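# Hold cup, pour in hazelnuts, set both down

## Task

On the table are a small bowl holding hazelnuts and an empty cup. Lift the cup and keep it held, transfer all of the hazelnuts into it, and then place the cup (upright) and the bowl straight onto the table. Failure: once the first hazelnut has entered the cup and until the last one has, the cup may rest on nothing except the robot; the bowl must also not be released from high above whatever it lands on. At the end, open the hands and move the arms away.

## Robot and tools

Robot: two arms, left_arm (base near y = +0.55 m) and right_arm (base near y = -0.56 m), facing each other across the table. Each ends in a five-finger hand: right_arm has a right hand, left_arm a mirrored left hand. Scene frame: origin on the table top midway between the bases, z up, table top at z = 0. Image left/right does not match arm names.

Hand point: a spot 0.05 m in front of the palm, 0.15 m from the wrist flange. Its +z runs along straight fingers, +y out of the palm, +x across the palm away from the thumb on the right hand (toward the thumb on the left hand). Straight fingers extend about 0.06-0.07 m past it; a wrist bracket on the little-finger side can collide with things, and with fingers level the wrist may hang up to 0.11-0.23 m below the point.

The 28-number row (used by execute_actions and move), all values in [-1, 1]: left_arm dx, dy, dz, rx, ry, rz; left hand little, ring, middle, index, thumb_bend, thumb_turn, force_limit, speed; then the same 14 for right_arm and its hand. Both arms are always in every row.
- dx..rz are offsets, not poses: measured from that arm's current Hand target (shown in results), along scene-frame axes. 1.0 = 0.6 m for dx/dy/dz and 180 degrees for the rotation vector rx/ry/rz (turned about the Hand target position). All zeros for an arm means hold/re-request its Hand target. Repeating an offset keeps moving further.
- Finger numbers are absolute targets: +1 open/straight, -1 curled. thumb_bend +1 straight, -1 bent; thumb_turn +1 beside the palm, -1 opposite the fingers. A grip of a 0.035-0.065 m object needs the thumb turned fully in front (thumb_turn near -1).
- force_limit: -1 about 0 N up to +1 about 10 N at the fingertip (15 N for thumb motors). speed: near 0 at -1, full at +0.48 and above. Close at speed -0.94 or below for a gentle grip.
- No hand number means 'unchanged': to keep a hand as is, resend the last eight numbers you sent it (before any were sent, use hand_measured plus hand_force_limit and hand_speed).

execute_actions: actions = list of actions; each action = up to 15 rows, one per 1/30 s step; fewer rows repeat the last one. Every row is an offset from the Hand target at that action's start, not from the previous row. cameras optional (names: cam_high, cam_left_wrist, cam_right_wrist; [] for none; omitted = all). Empty actions just returns state and images.

move: target = one 28-number row or a list of up to 15 rows; all rows are offsets from the same starting Hand targets. speed in m/s (0.002-3.6, default 0.25; rotation capped at twice that in rad/s), one value or one per target. blend in m rounds corners of a list. stop_force in N (3-120, both arms) ends an arm's path when its wrist sensor feels that much push against its travel; unreliable for light or tipping objects, with rotating hand points, or when backing away from a contact (omit it then). zero (only with stop_force) re-zeroes sensors first, default true. blocking=false returns early while the move continues (not with stop_force). Paths are straight, do not avoid obstacles, and stop together; keep paths away from the arm's own base. Hand numbers in a later list target are applied only on arrival once everything rests. Result adds a 'move:' line: done, off_target, moving, held, fault, plus limits such as paced (pose clipped) or held (steps withheld).

wait: seconds 0-10; robot holds last commands, a running move continues. stop: brakes a running move. zoom_image: camera plus region [x0, y0, x1, y1] in pixels (max 504x504) of the latest image. show_instructions: shows the reference pages. zero_wrist_force: arm = left_arm or right_arm; subtracts the current reading. finished_scene: scene = the current scene's number; ends it irrevocably.

Results: end_effector_position (m), quaternion and velocities in the scene frame; 'Hand target' is the last commanded pose (orientation clipped to within 32 degrees of measured each step). The hand often rests short of it; if so, send the missing distance. Hand readings hand_measured, hand_stopped_by (moving, target, force, stalled, fault) and hand_load_n follow the motor order above; a lost grip shows as hand_load_n near 0. Wrist force/torque are in the end-effector's own axes. Joint velocities 'within noise' means the arm is at rest.

Avoid: hard contacts. Arms are stiff; pressing even slightly past a firm surface can fault. 150 N (about) external force, or joint torque above limits (139 N m big joints, 26 N m wrists), stops the arm for 10 s. Arm-to-arm hits, or one hand gripping the other, can end the scene. Motors heat when holding loads or stretched; at 85 C the arm brakes for 30-60 s. Do not drop the bowl from height, do not set the cup down mid-pour, do not let anything fall off the table, and release only parts that are at rest. Loose objects may occasionally be nudged by outside pushes.

Each tool is called as name(argument=value, ...) on one line, values as JSON.

Reference images:

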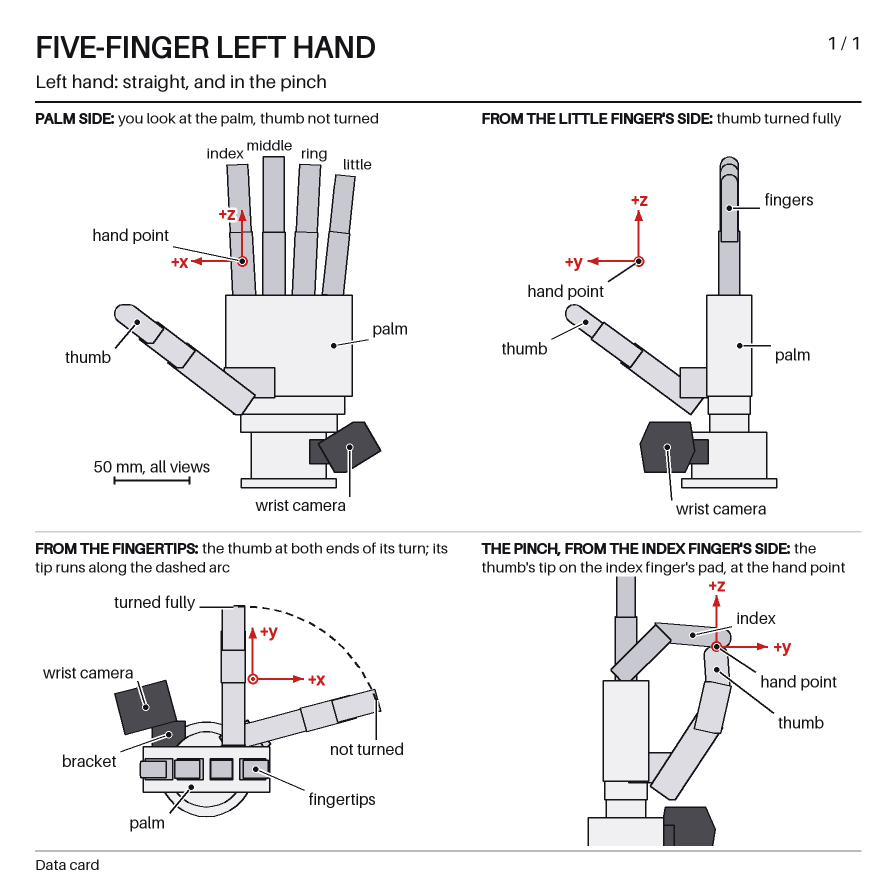

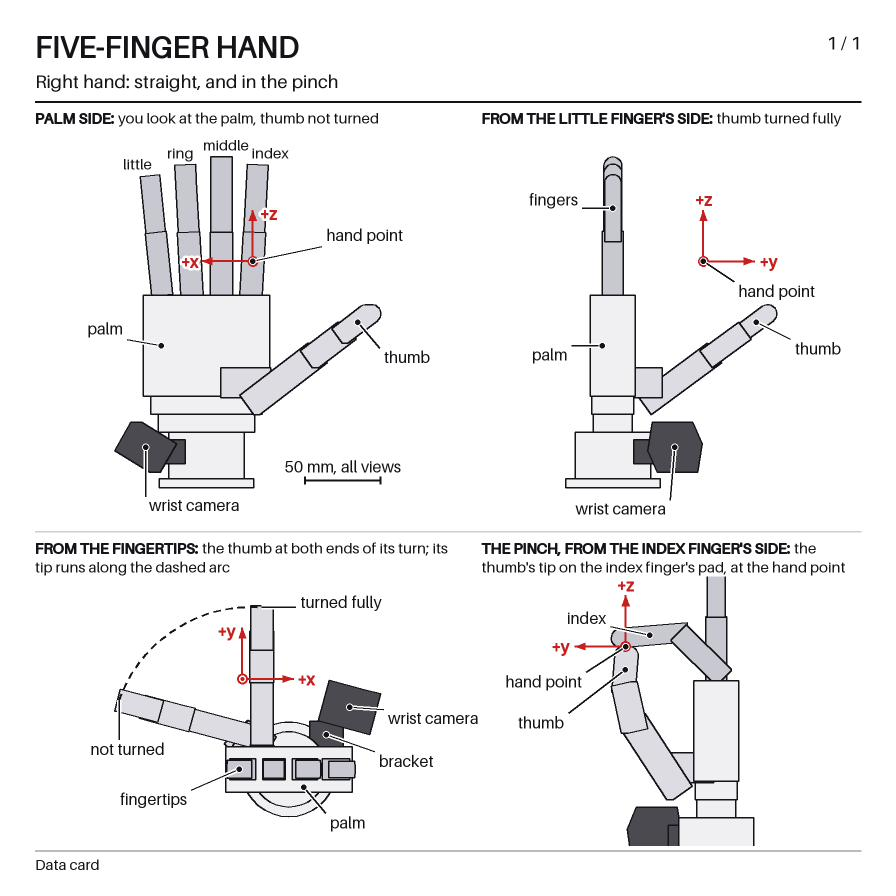

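## Session

execute_actions(actions=[])

Scene clock: 0.00 s.
left_arm: end_effector_position=(+0.0088, +0.0258, +0.2496) hand_measured=(+1.000, +1.000, +1.000, +1.000, +1.000, +1.000) hand_load_n=(+0.0, +0.0, +0.0, +0.0, +0.0, +0.0) hand_stopped_by=(target, target, target, target, target, target) hand_force_limit=0.00 hand_speed=-0.80 end_effector_quat_wxyz=(+0.260, +0.772, +0.553, -0.172) | right_arm: end_effector_position=(+0.2300, -0.0394, +0.3246) hand_measured=(+1.000, +1.000, +1.000, +1.000, +1.000, +1.000) hand_load_n=(+0.0, +0.0, +0.0, +0.0, +0.0, +0.5) hand_stopped_by=(target, target, target, target, target, target) hand_force_limit=0.00 hand_speed=-0.80 end_effector_quat_wxyz=(-0.206, +0.975, -0.025, +0.077)
Joint positions: left_arm=[3.242 -1.724 -1.592 2.38 -1.547 -1.175] | right_arm=[-0.634 -1.061 0.837 1.367 1.445 -3.745]
Joint velocities: within noise
Joint torques (N m): no reading
Motor temperatures (°C): left_arm=[35 39 44 42 38 45] | right_arm=[42 36 34 39 47 43]
Wrist force (N): no reading
Wrist torque (N m): no reading
Wrist force, peak (N): no reading
Hand target: left_arm +0.0088, +0.0258, +0.2496; +0.260, +0.772, +0.553, -0.172 | right_arm +0.2300, -0.0394, +0.3246; -0.206, +0.975, -0.025, +0.077

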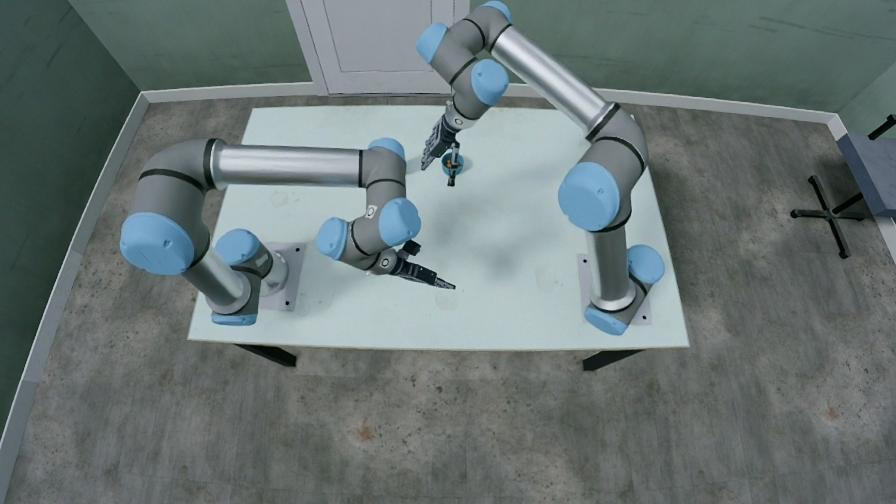

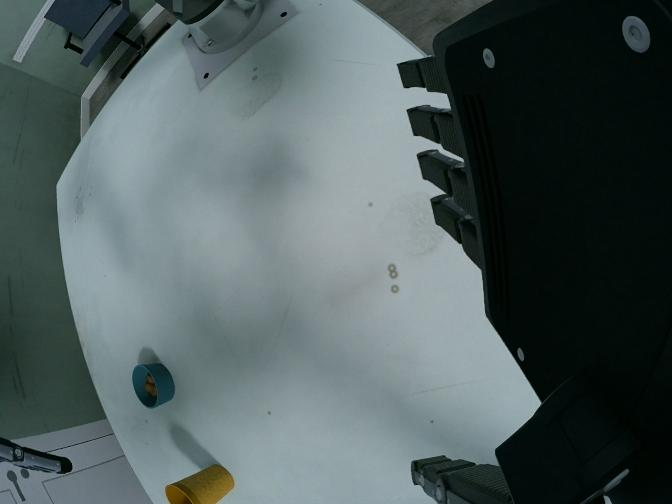

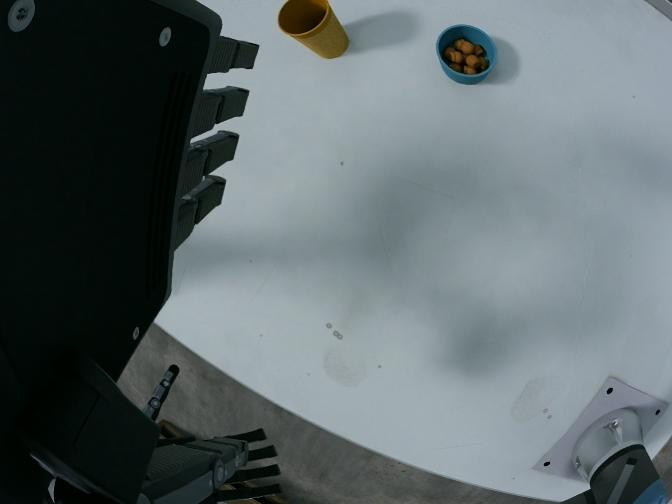

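zoom_image(camera="cam_high", region=[380, 80, 540, 200])

zoom_image(camera="cam_right_wrist", region=[230, 0, 560, 140])

zoom_image(camera="cam_left_wrist", region=[80, 320, 280, 504])

Scaled by 3.150 from the camera's 896x504 image, which has a finer 1280x720 frame.

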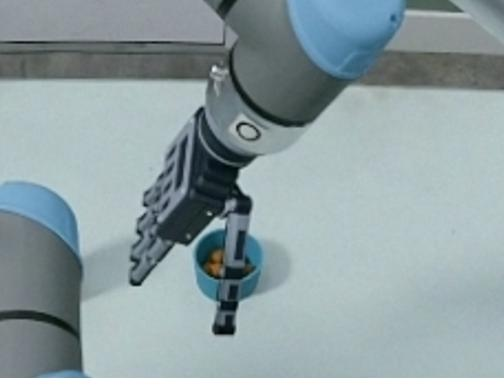

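Scaled by 1.527 from the camera's 672x504 image, which has a finer 960x720 frame.

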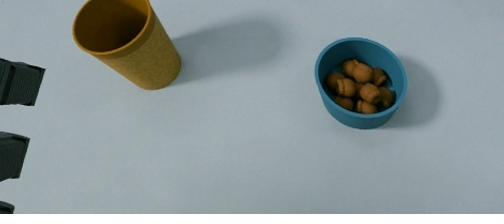

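Scaled by 2.520 from the camera's 672x504 image, which has a finer 960x720 frame.

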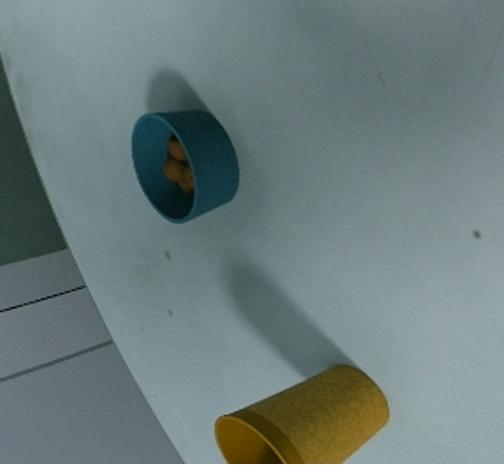

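move(target=[-0.167,0.1,0,-0.296,0.102,0.043,1,1,1,1,1,-1,0,0.3,0,-0.25,0,0.1445,0.038,0.035,1,1,1,1,1,-1,0,0.3])

Scene clock: 76.80 s.
left_arm: end_effector_position=(-0.0914, +0.0858, +0.2496) hand_measured=(+1.000, +1.000, +1.000, +1.000, +1.000, -1.000) hand_load_n=(+0.0, +0.0, +0.0, +0.0, -0.5, +0.0) hand_stopped_by=(target, target, target, target, target, target) hand_force_limit=0.00 hand_speed=0.30 end_effector_quat_wxyz=(+0.499, +0.500, +0.500, -0.500) | right_arm: end_effector_position=(+0.2300, -0.1894, +0.3246) hand_measured=(+1.000, +1.000, +1.000, +1.000, +1.000, -1.000) hand_load_n=(+0.0, +0.0, +0.0, +0.0, +0.0, +0.0) hand_stopped_by=(target, target, target, target, target, target) hand_force_limit=0.00 hand_speed=0.30 end_effector_quat_wxyz=(-0.422, +0.906, +0.000, +0.001)
Joint positions: left_arm=[2.912 -1.364 -2.307 3.671 -1.823 -1.571] | right_arm=[-1.226 -1.56 1.618 1.175 0.75 -4.266]
Joint velocities: within noise
Joint torques (N m): left_arm=[-7.11 4.68 7.69 3.24 -2.41 2.13] | right_arm=[-13.48 -32.35 -7.54 3.98 -2.63 -1.43]
Motor temperatures (°C): left_arm=[35 39 44 42 38 45] | right_arm=[42 36 34 39 47 43]
Wrist force (N): left_arm=[0.0 0.7 1.2] | right_arm=[-0.2 -0.1 -0.4]
Wrist torque (N m): left_arm=[0.24 -0.16 0.02] | right_arm=[0.03 -0.01 0.00]
Wrist force, peak (N): left_arm=[0.3 0.8 1.6] | right_arm=[-0.3 -0.6 -0.8]
Hand target: left_arm -0.0914, +0.0858, +0.2496; +0.500, +0.500, +0.500, -0.500 | right_arm +0.2300, -0.1894, +0.3246; -0.422, +0.906, +0.000, +0.001
Off the commanded pose: left_arm 0.000 m, 0 deg | right_arm 0.000 m, 0 deg.
move: done

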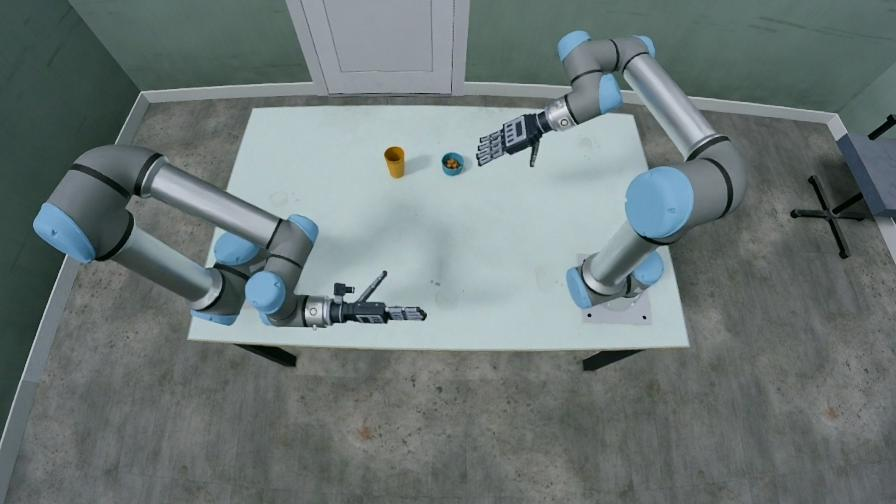

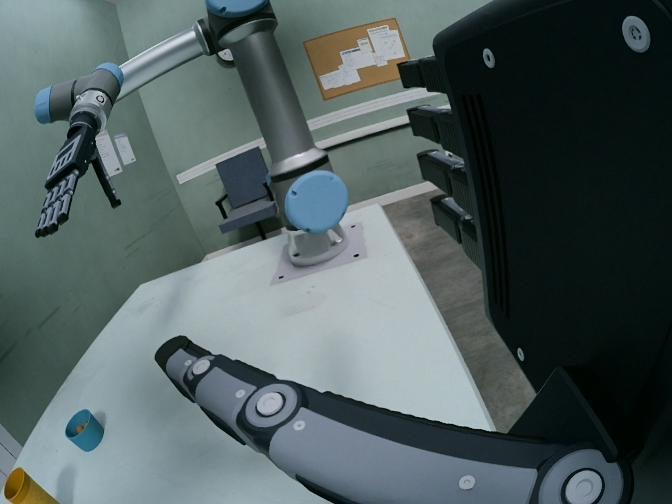

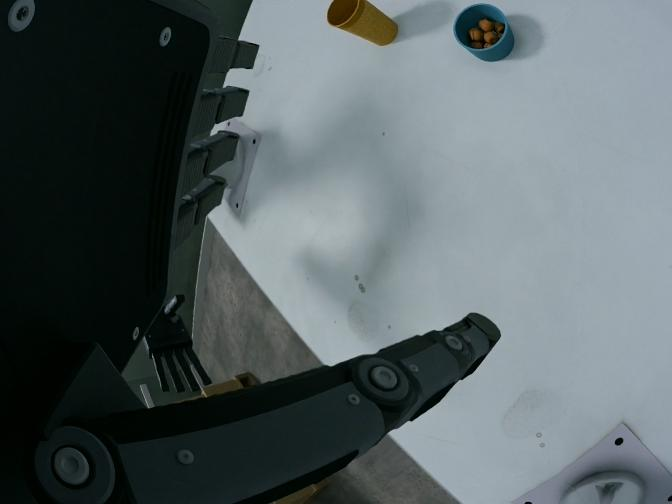

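zoom_image(camera="cam_high", region=[370, 120, 580, 200])

zoom_image(camera="cam_high", region=[290, 240, 450, 350])

zoom_image(camera="cam_high", region=[540, 230, 700, 350])

Scaled by 2.400 from the camera's 896x504 image, which has a finer 1280x720 frame.

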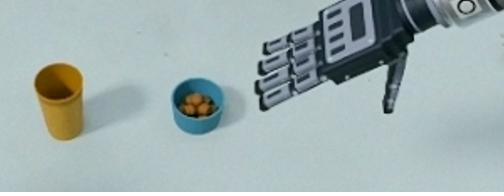

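Scaled by 3.150 from the camera's 896x504 image, which has a finer 1280x720 frame.

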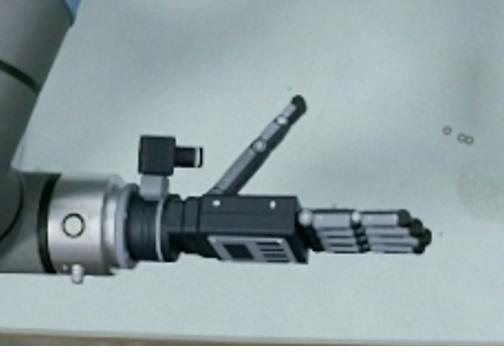

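Scaled by 3.150 from the camera's 896x504 image, which has a finer 1280x720 frame.

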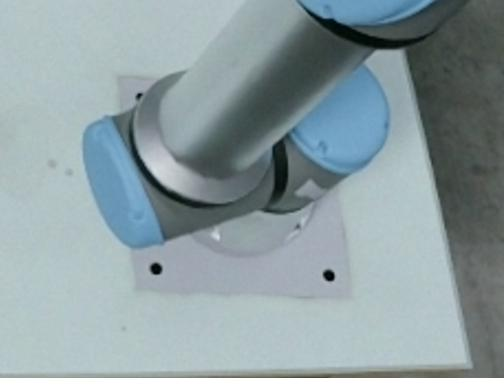

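move(target=[0.652,0.257,0,0,0,0,1,1,1,1,1,-1,0,0.3,0.38,0.265,-0.175,0,0,0,1,1,1,1,1,-1,0,0.3], speed=0.4, cameras=[])

move(target=[0.297,0.19,0,0,0,0,1,1,1,1,1,-1,0,0.3,0,0,0,0,0,0,1,1,1,1,1,-1,0,0.3])

zoom_image(camera="cam_high", region=[340, 80, 560, 220])

Scene clock: 161.17 s.
left_arm: end_effector_position=(+0.2998, +0.2400, +0.2496) hand_measured=(+1.000, +1.000, +1.000, +1.000, +1.000, -1.000) hand_load_n=(+0.0, +0.0, +0.0, +0.0, +0.0, +0.0) hand_stopped_by=(target, target, target, target, target, target) hand_force_limit=0.00 hand_speed=0.30 end_effector_quat_wxyz=(+0.500, +0.500, +0.500, -0.500) | right_arm: end_effector_position=(+0.4580, -0.0304, +0.2196) hand_measured=(+1.000, +1.000, +1.000, +1.000, +1.000, -1.000) hand_load_n=(+0.0, +0.0, +0.0, +0.0, +0.0, +0.0) hand_stopped_by=(target, target, target, target, target, target) hand_force_limit=0.00 hand_speed=0.30 end_effector_quat_wxyz=(-0.422, +0.906, +0.000, +0.001)
Joint positions: left_arm=[5.166 -1.076 -2.476 3.552 0.431 -1.571] | right_arm=[-1.079 -0.822 0.827 1.091 0.808 -4.074]
Joint velocities: within noise
Joint torques (N m): left_arm=[-6.71 -7.37 28.02 1.19 2.46 -1.69] | right_arm=[8.83 -40.07 -32.56 3.54 0.34 -1.44]
Motor temperatures (°C): left_arm=[35 39 43 42 38 45] | right_arm=[42 36 34 39 47 42]
Wrist force (N): left_arm=[0.4 0.7 1.4] | right_arm=[0.1 0.2 -0.2]
Wrist torque (N m): left_arm=[0.23 -0.22 0.04] | right_arm=[0.07 -0.03 0.00]
Wrist force, peak (N): left_arm=[-0.1 1.8 1.5] | right_arm=[-0.9 -0.1 -1.1]
Hand target: left_arm +0.2998, +0.2400, +0.2496; +0.500, +0.500, +0.500, -0.500 | right_arm +0.4580, -0.0304, +0.2196; -0.422, +0.906, +0.000, +0.001
Off the commanded pose: left_arm 0.000 m, 0 deg | right_arm 0.000 m, 0 deg.
move: done; limits=paced
No camera images: "cameras" was empty.

Scene clock: 162.77 s.
left_arm: end_effector_position=(+0.4779, +0.3540, +0.2496) hand_measured=(+1.000, +1.000, +1.000, +1.000, +1.000, -1.000) hand_load_n=(+0.0, +0.0, +0.0, +0.0, +0.0, +0.0) hand_stopped_by=(target, target, target, target, target, target) hand_force_limit=0.00 hand_speed=0.30 end_effector_quat_wxyz=(+0.500, +0.500, +0.500, -0.500) | right_arm: end_effector_position=(+0.4580, -0.0304, +0.2196) hand_measured=(+1.000, +1.000, +1.000, +1.000, +1.000, -1.000) hand_load_n=(+0.0, +0.0, +0.0, +0.0, +0.0, +0.0) hand_stopped_by=(target, target, target, target, target, target) hand_force_limit=0.00 hand_speed=0.30 end_effector_quat_wxyz=(-0.422, +0.906, +0.000, +0.001)
Joint positions: left_arm=[5.247 -1.628 -2.069 3.697 0.512 -1.571] | right_arm=[-1.079 -0.822 0.827 1.091 0.808 -4.074]
Joint velocities: within noise
Joint torques (N m): left_arm=[-7.42 13.31 25.34 -2.54 -1.91 2.03] | right_arm=[8.65 -40.44 -31.11 3.39 0.35 -1.49]
Motor temperatures (°C): left_arm=[35 39 43 42 38 45] | right_arm=[42 36 34 39 47 42]
Wrist force (N): left_arm=[0.0 1.0 1.5] | right_arm=[-0.2 0.1 0.1]
Wrist torque (N m): left_arm=[0.27 -0.15 0.02] | right_arm=[0.04 -0.01 -0.02]
Wrist force, peak (N): left_arm=[0.1 1.8 0.9] | right_arm=[-0.5 0.0 -0.1]
Hand target: left_arm +0.4780, +0.3540, +0.2496; +0.500, +0.500, +0.500, -0.500 | right_arm +0.4580, -0.0304, +0.2196; -0.422, +0.906, +0.000, +0.001
Off the commanded pose: left_arm 0.000 m, 0 deg | right_arm 0.000 m, 0 deg.
move: done

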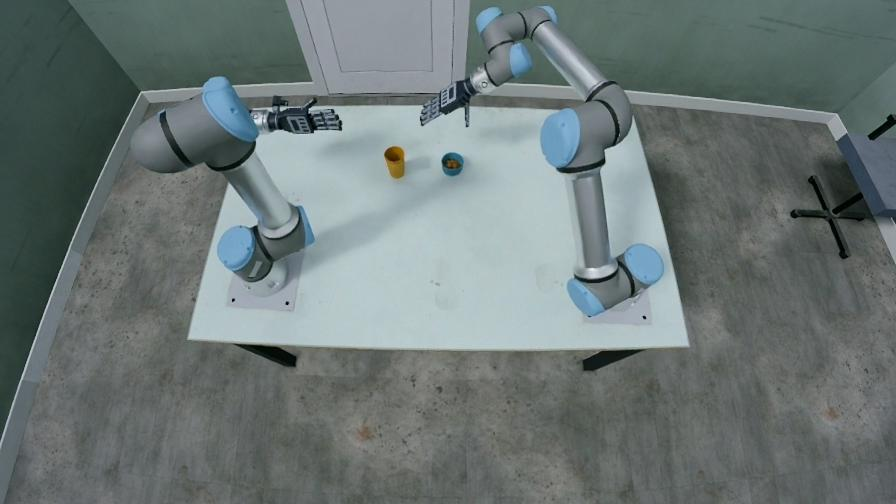

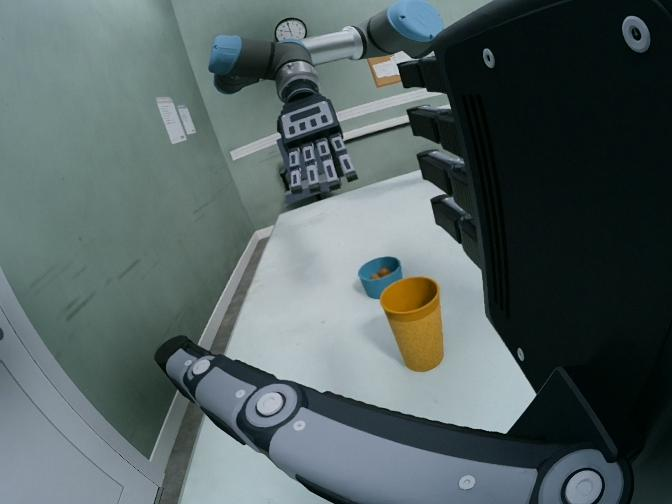

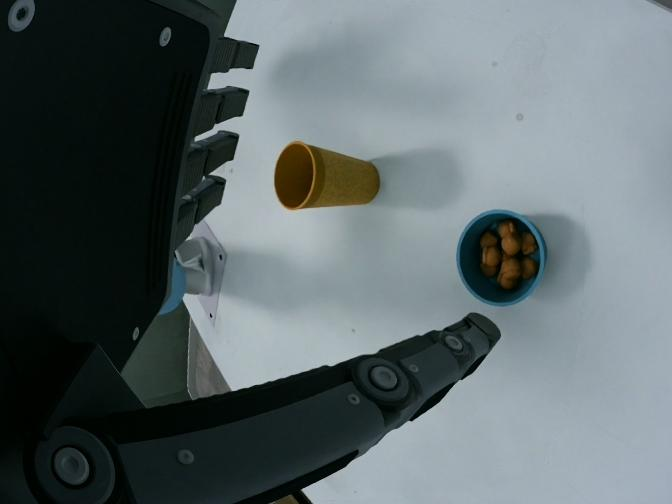

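Scaled by 2.291 from the camera's 896x504 image, which has a finer 1280x720 frame.

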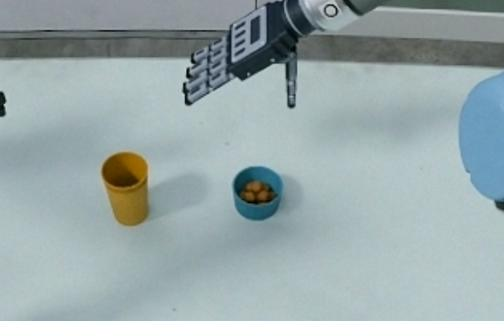

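move(target=[-0.033,-0.05,-0.216,0,0,0,1,1,1,1,1,-1,0,0.3,-0.047,-0.027,-0.15,0,0,0,1,1,1,1,1,-1,0,0.3])

zoom_image(camera="cam_high", region=[380, 90, 510, 200])

zoom_image(camera="cam_high", region=[260, 90, 420, 200])

Scene clock: 179.77 s.
left_arm: end_effector_position=(+0.4582, +0.3240, +0.1200) hand_measured=(+1.000, +1.000, +1.000, +1.000, +1.000, -1.000) hand_load_n=(+0.0, +0.0, +0.0, +0.0, +0.0, +0.0) hand_stopped_by=(target, target, target, target, target, target) hand_force_limit=0.00 hand_speed=0.30 end_effector_quat_wxyz=(+0.500, +0.500, +0.500, -0.500) | right_arm: end_effector_position=(+0.4298, -0.0466, +0.1296) hand_measured=(+1.000, +1.000, +1.000, +1.000, +1.000, -1.000) hand_load_n=(+0.0, +0.0, +0.0, +0.0, +0.0, +0.0) hand_stopped_by=(target, target, target, target, target, target) hand_force_limit=0.00 hand_speed=0.30 end_effector_quat_wxyz=(-0.422, +0.906, +0.000, +0.001)
Joint positions: left_arm=[5.197 -1.832 -2.275 4.107 0.462 -1.571] | right_arm=[-1.084 -0.878 1.156 0.822 0.806 -4.08]
Joint velocities: within noise
Joint torques (N m): left_arm=[-7.16 15.98 -0.76 1.01 -2.44 -1.76] | right_arm=[-13.12 -60.87 -5.98 0.69 -2.27 1.73]
Motor temperatures (°C): left_arm=[35 39 43 41 38 45] | right_arm=[42 36 34 39 47 42]
Wrist force (N): left_arm=[0.2 0.8 1.4] | right_arm=[0.0 0.0 -0.1]
Wrist torque (N m): left_arm=[0.25 -0.18 0.03] | right_arm=[0.04 -0.02 -0.01]
Wrist force, peak (N): left_arm=[1.2 0.5 1.7] | right_arm=[-0.3 0.9 0.4]
Hand target: left_arm +0.4582, +0.3240, +0.1200; +0.500, +0.500, +0.500, -0.500 | right_arm +0.4298, -0.0466, +0.1296; -0.422, +0.906, +0.000, +0.001
Off the commanded pose: left_arm 0.000 m, 0 deg | right_arm 0.000 m, 0 deg.
move: done

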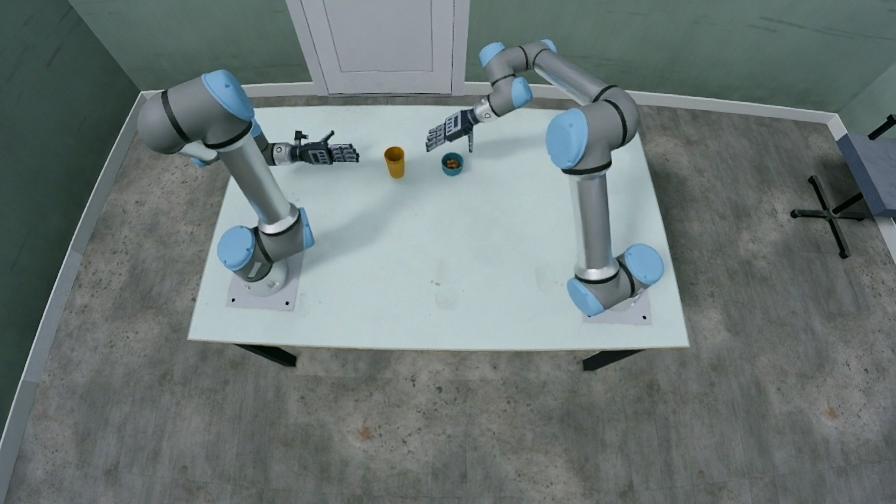

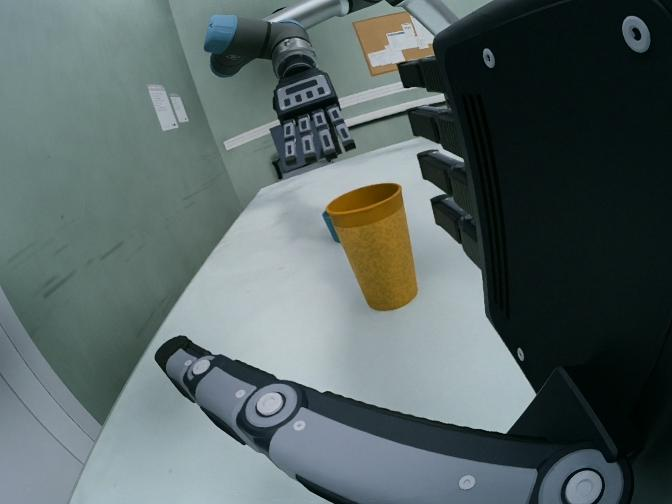

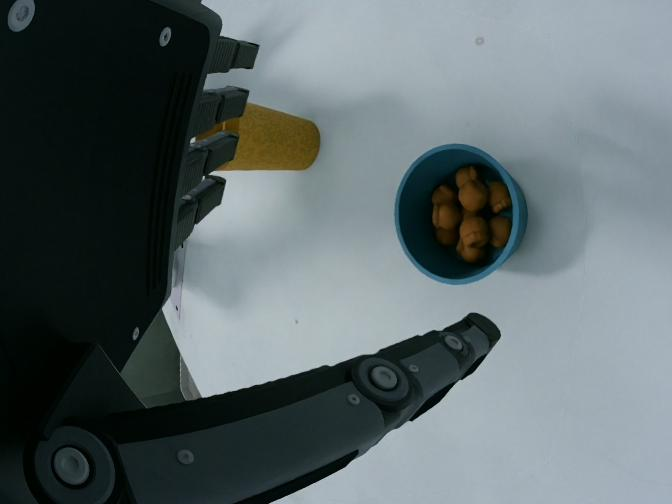

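Scaled by 3.877 from the camera's 896x504 image, which has a finer 1280x720 frame.

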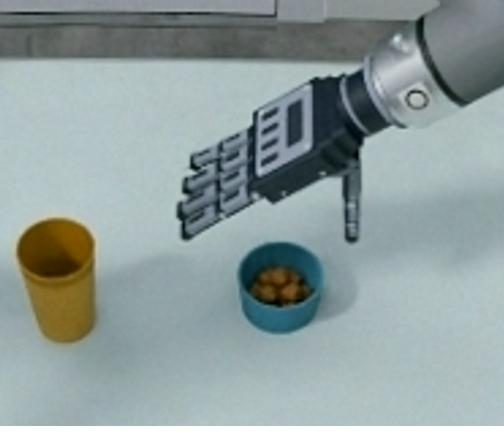

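Scaled by 3.150 from the camera's 896x504 image, which has a finer 1280x720 frame.

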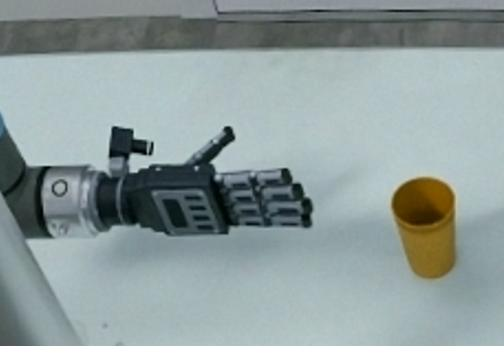

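move(target=[-0.005,0,-0.125,0,0,0,1,1,1,1,1,-1,0,0.3,0.022,0.003,0,0,0,0,1,1,1,1,1,-1,0,0.3], speed=0.1, stop_force=8, cameras=[])

move(target=[0,-0.16,0,0,0,0,1,1,1,1,1,-1,0,0.3,0,0,0,0,0,0,1,1,1,1,1,-1,0,0.3], stop_force=8)

zoom_image(camera="cam_high", region=[320, 90, 500, 200])

Scene clock: 193.73 s.
left_arm: end_effector_position=(+0.4552, +0.3240, +0.0450) hand_measured=(+1.000, +1.000, +1.000, +1.000, +1.000, -1.000) hand_load_n=(+0.0, +0.0, +0.0, +0.0, +0.0, +0.0) hand_stopped_by=(target, target, target, target, target, target) hand_force_limit=0.00 hand_speed=0.30 end_effector_quat_wxyz=(+0.500, +0.500, +0.500, -0.500) | right_arm: end_effector_position=(+0.4430, -0.0448, +0.1296) hand_measured=(+1.000, +1.000, +1.000, +1.000, +1.000, -1.000) hand_load_n=(+0.0, +0.0, +0.0, +0.0, +0.0, +0.0) hand_stopped_by=(target, target, target, target, target, target) hand_force_limit=0.00 hand_speed=0.30 end_effector_quat_wxyz=(-0.422, +0.906, +0.000, +0.001)
Joint positions: left_arm=[5.201 -2.036 -2.314 4.351 0.466 -1.571] | right_arm=[-1.091 -0.848 1.105 0.849 0.803 -4.088]
Joint velocities: within noise
Joint torques (N m): left_arm=[-7.06 20.59 -3.75 1.07 -2.37 -1.76] | right_arm=[-12.85 -38.84 -31.82 3.52 -2.22 -1.49]
Motor temperatures (°C): left_arm=[35 39 43 41 38 45] | right_arm=[42 36 34 39 46 42]
Wrist force (N): left_arm=[0.3 1.1 1.5] | right_arm=[0.0 -0.1 -0.1]
Wrist torque (N m): left_arm=[0.28 -0.20 0.02] | right_arm=[0.04 -0.02 -0.01]
Wrist force, peak (N): left_arm=[0.2 1.0 1.7] | right_arm=[-0.6 0.1 -0.2]
Hand target: left_arm +0.4552, +0.3240, +0.0450; +0.500, +0.500, +0.500, -0.500 | right_arm +0.4430, -0.0448, +0.1296; -0.422, +0.906, +0.000, +0.001
Off the commanded pose: left_arm 0.000 m, 0 deg | right_arm 0.000 m, 0 deg.
move: done
No camera images: "cameras" was empty.

Scene clock: 195.47 s.
left_arm: end_effector_position=(+0.4552, +0.2280, +0.0450) hand_measured=(+1.000, +1.000, +1.000, +1.000, +1.000, -1.000) hand_load_n=(+0.0, +0.0, +0.0, +0.0, +0.0, +0.0) hand_stopped_by=(target, target, target, target, target, target) hand_force_limit=0.00 hand_speed=0.30 end_effector_quat_wxyz=(+0.500, +0.500, +0.500, -0.500) | right_arm: end_effector_position=(+0.4430, -0.0448, +0.1296) hand_measured=(+1.000, +1.000, +1.000, +1.000, +1.000, -1.000) hand_load_n=(+0.0, +0.0, +0.0, +0.0, +0.0, +0.0) hand_stopped_by=(target, target, target, target, target, target) hand_force_limit=0.00 hand_speed=0.30 end_effector_quat_wxyz=(-0.422, +0.906, +0.000, +0.001)
Joint positions: left_arm=[4.927 -2.042 -2.299 4.343 0.192 -1.572] | right_arm=[-1.091 -0.848 1.105 0.849 0.803 -4.088]
Joint velocities: within noise
Joint torques (N m): left_arm=[-7.68 20.95 16.44 -1.74 -2.36 1.82] | right_arm=[-12.17 -38.61 -30.02 3.32 -2.05 -1.57]
Motor temperatures (°C): left_arm=[35 39 43 41 38 45] | right_arm=[42 36 34 39 46 42]
Wrist force (N): left_arm=[0.0 0.8 1.4] | right_arm=[0.0 -0.3 0.1]
Wrist torque (N m): left_arm=[0.25 -0.16 0.01] | right_arm=[-0.01 -0.03 -0.02]
Wrist force, peak (N): left_arm=[0.0 0.9 2.4] | right_arm=[-0.5 -0.2 -0.2]
Hand target: left_arm +0.4552, +0.2280, +0.0450; +0.500, +0.500, +0.500, -0.500 | right_arm +0.4430, -0.0448, +0.1296; -0.422, +0.906, +0.000, +0.001
Off the commanded pose: left_arm 0.000 m, 0 deg | right_arm 0.000 m, 0 deg.
move: done

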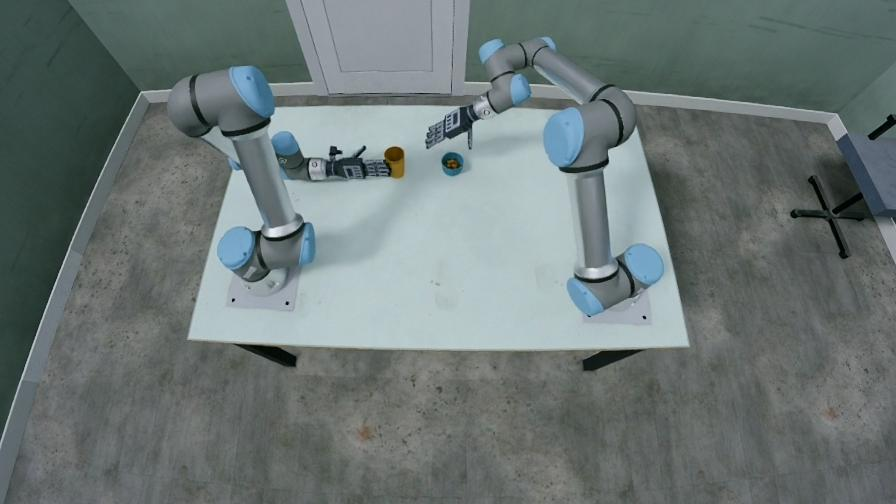

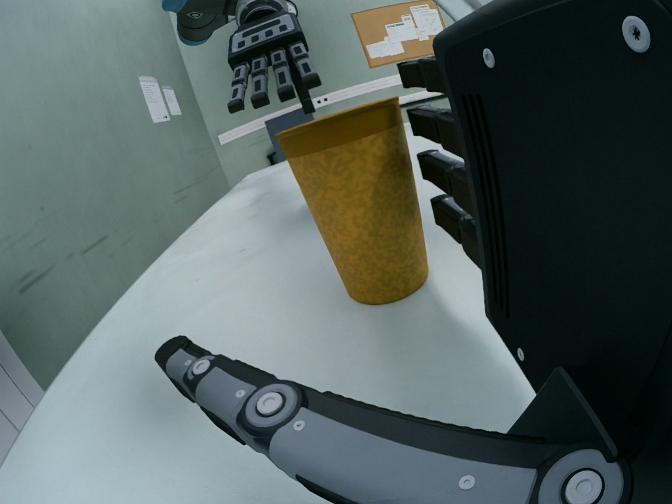

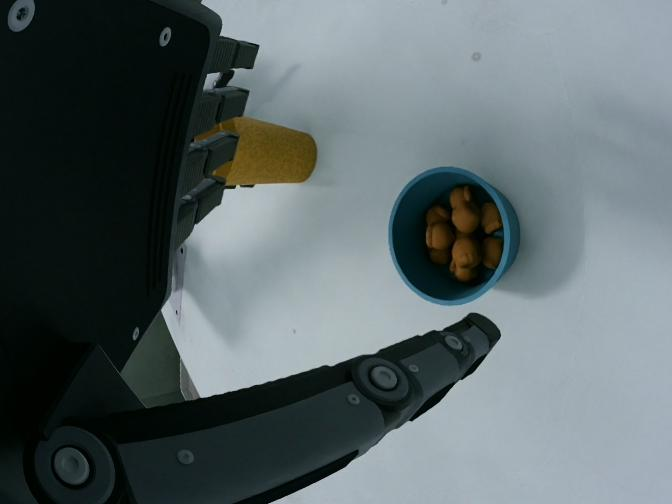

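Scaled by 2.800 from the camera's 896x504 image, which has a finer 1280x720 frame.

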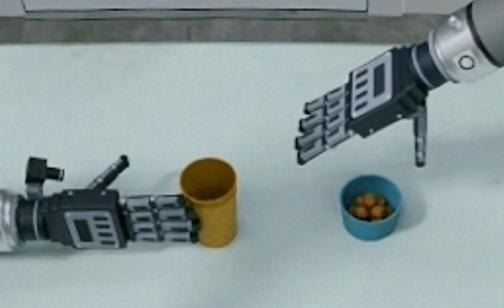

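move(target=[[-0.01,0,0,0,0,0,1,1,1,1,1,-1,0,0.3,0,0,0,0,0,0,1,1,1,1,1,-1,0,0.3],[-0.01,-0.135,0,0,0,0,1,1,1,1,1,-1,0,0.3,0,0,0,0,0,0,1,1,1,1,1,-1,0,0.3]], stop_force=6, speed=0.1)

zoom_image(camera="cam_high", region=[320, 90, 500, 200])

Scene clock: 204.97 s.
left_arm: end_effector_position=(+0.4492, +0.1470, +0.0450) hand_measured=(+1.000, +1.000, +1.000, +1.000, +1.000, -1.000) hand_load_n=(+0.0, +0.0, +0.0, +0.0, +0.0, +0.0) hand_stopped_by=(target, target, target, target, target, target) hand_force_limit=0.00 hand_speed=0.30 end_effector_quat_wxyz=(+0.500, +0.500, +0.500, -0.500) | right_arm: end_effector_position=(+0.4430, -0.0448, +0.1296) hand_measured=(+1.000, +1.000, +1.000, +1.000, +1.000, -1.000) hand_load_n=(+0.0, +0.0, -0.5, +0.0, +0.0, +0.0) hand_stopped_by=(target, target, target, target, target, target) hand_force_limit=0.00 hand_speed=0.30 end_effector_quat_wxyz=(-0.422, +0.906, +0.000, +0.001)
Joint positions: left_arm=[4.693 -2.065 -2.247 4.314 -0.042 -1.573] | right_arm=[-1.091 -0.848 1.105 0.849 0.803 -4.088]
Joint velocities: within noise
Joint torques (N m): left_arm=[-6.79 23.08 17.61 -1.74 -2.44 2.03] | right_arm=[-11.72 -39.64 -24.81 2.7 -1.85 -1.44]
Motor temperatures (°C): left_arm=[35 39 43 41 38 45] | right_arm=[42 36 34 39 46 42]
Wrist force (N): left_arm=[0.0 0.7 1.2] | right_arm=[-0.2 0.2 -0.3]
Wrist torque (N m): left_arm=[0.23 -0.16 0.02] | right_arm=[0.08 0.03 -0.02]
Wrist force, peak (N): left_arm=[-0.1 0.9 1.8] | right_arm=[-0.3 0.1 -0.5]
Hand target: left_arm +0.4492, +0.1470, +0.0450; +0.500, +0.500, +0.500, -0.500 | right_arm +0.4430, -0.0448, +0.1296; -0.422, +0.906, +0.000, +0.001
Off the commanded pose: left_arm 0.000 m, 0 deg | right_arm 0.000 m, 0 deg.
move: done

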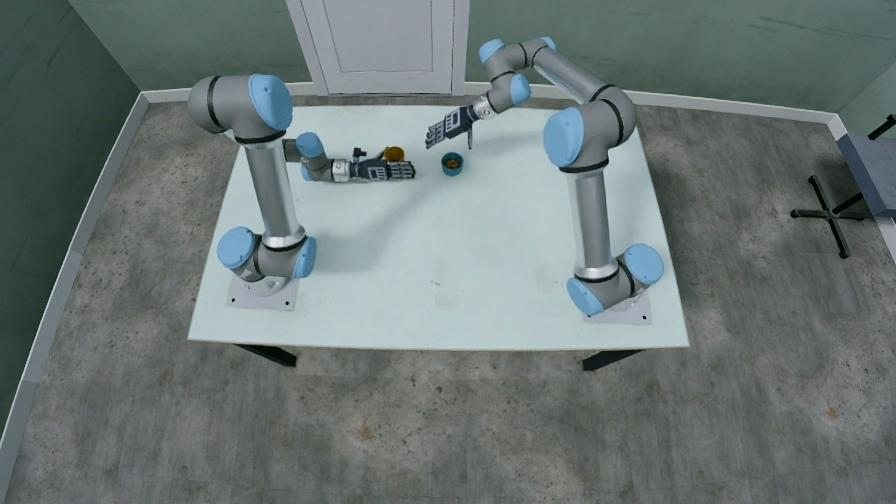

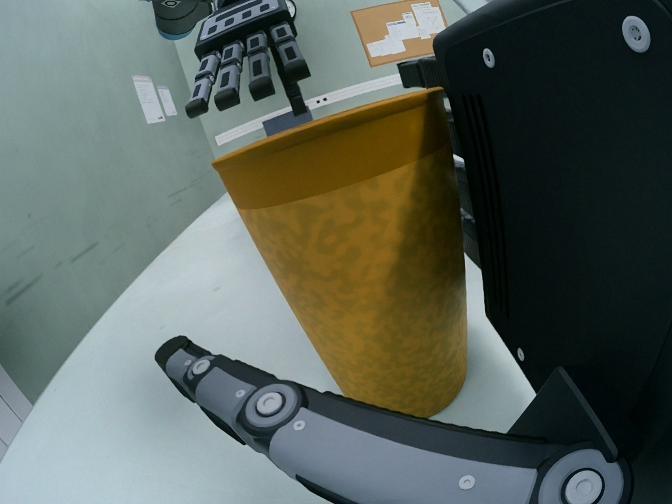

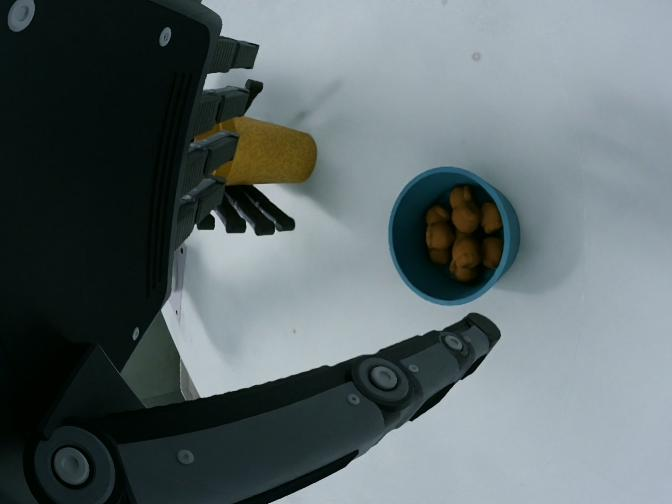

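Scaled by 2.800 from the camera's 896x504 image, which has a finer 1280x720 frame.

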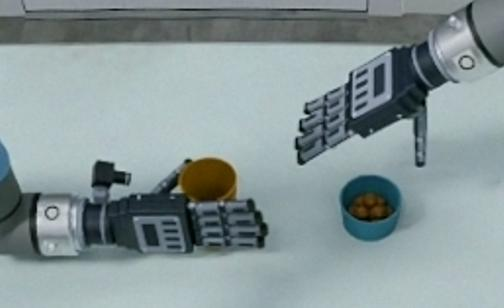

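move(target=[0,0,0,0,0,0,-1,-1,-1,-1,-1,-1,-0.1,-0.8,-0.007,0,-0.1,0,0,0,1,1,1,1,1,-1,0,0.3])

zoom_image(camera="cam_high", region=[340, 90, 520, 200])

Scene clock: 215.57 s.
left_arm: end_effector_position=(+0.4492, +0.1470, +0.0450) hand_measured=(+0.188, +0.208, +0.170, +0.134, +0.600, -1.000) hand_load_n=(+2.5, +1.5, +2.0, +6.0, +13.0, +1.5) hand_stopped_by=(force, force, force, force, force, target) hand_force_limit=-0.10 hand_speed=-0.80 end_effector_quat_wxyz=(+0.500, +0.500, +0.500, -0.500) | right_arm: end_effector_position=(+0.4388, -0.0448, +0.0696) hand_measured=(+1.000, +1.000, +1.000, +1.000, +1.000, -1.000) hand_load_n=(+0.0, +0.0, +0.0, +0.0, +0.0, +0.0) hand_stopped_by=(target, target, target, target, target, target) hand_force_limit=0.00 hand_speed=0.30 end_effector_quat_wxyz=(-0.422, +0.906, +0.000, +0.001)
Joint positions: left_arm=[4.693 -2.066 -2.245 4.305 -0.042 -1.565] | right_arm=[-1.088 -0.807 1.194 0.716 0.805 -4.084]
Joint velocities: within noise
Joint torques (N m): left_arm=[-4.09 21.09 17 -1.68 -2.29 2.07] | right_arm=[8.15 -39.12 -6.55 0.63 0.36 1.73]
Motor temperatures (°C): left_arm=[35 39 43 41 38 45] | right_arm=[42 36 34 39 46 42]
Wrist force (N): left_arm=[-3.1 0.4 1.6] | right_arm=[-0.3 -0.1 -0.2]
Wrist torque (N m): left_arm=[0.24 -0.14 0.06] | right_arm=[0.03 0.03 -0.03]
Wrist force, peak (N): left_arm=[-9.4 -0.4 3.2] | right_arm=[-0.1 -0.8 -0.5]
Hand target: left_arm +0.4492, +0.1470, +0.0450; +0.500, +0.500, +0.500, -0.500 | right_arm +0.4388, -0.0448, +0.0696; -0.422, +0.906, +0.000, +0.001
Off the commanded pose: left_arm 0.000 m, 0 deg | right_arm 0.000 m, 0 deg.
move: done

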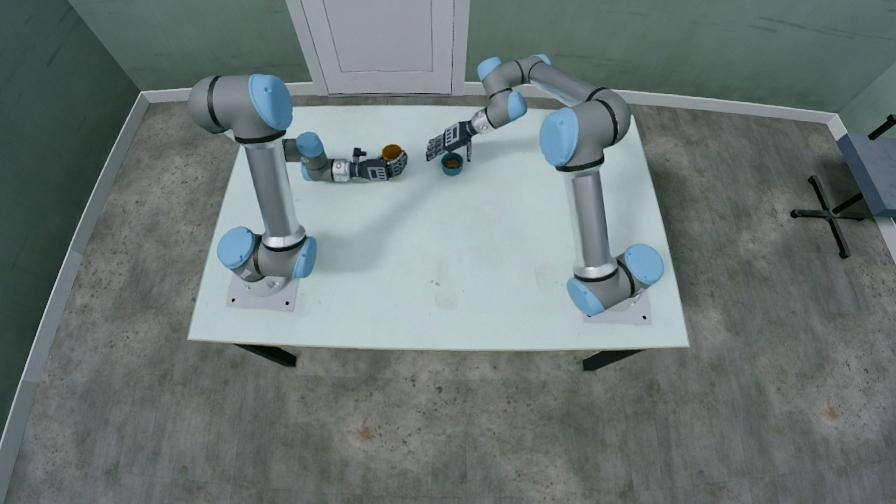

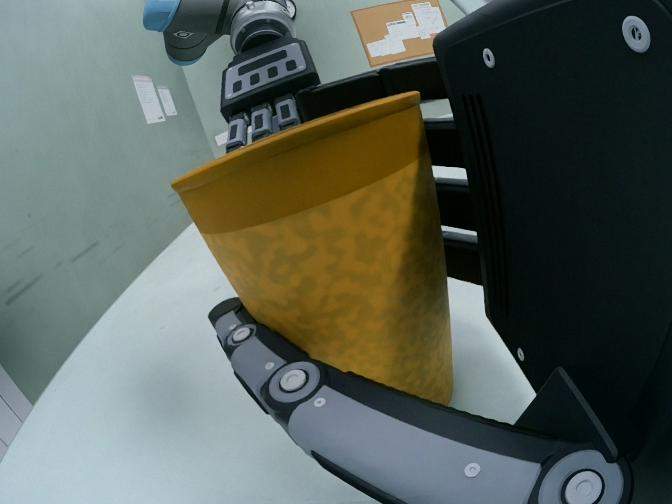

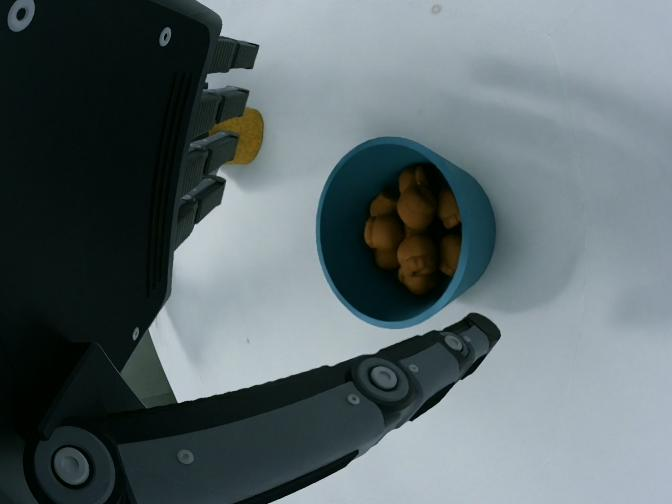

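Scaled by 2.800 from the camera's 896x504 image, which has a finer 1280x720 frame.

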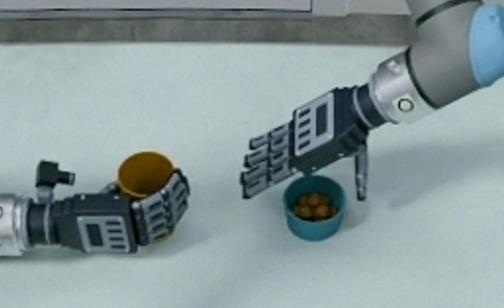

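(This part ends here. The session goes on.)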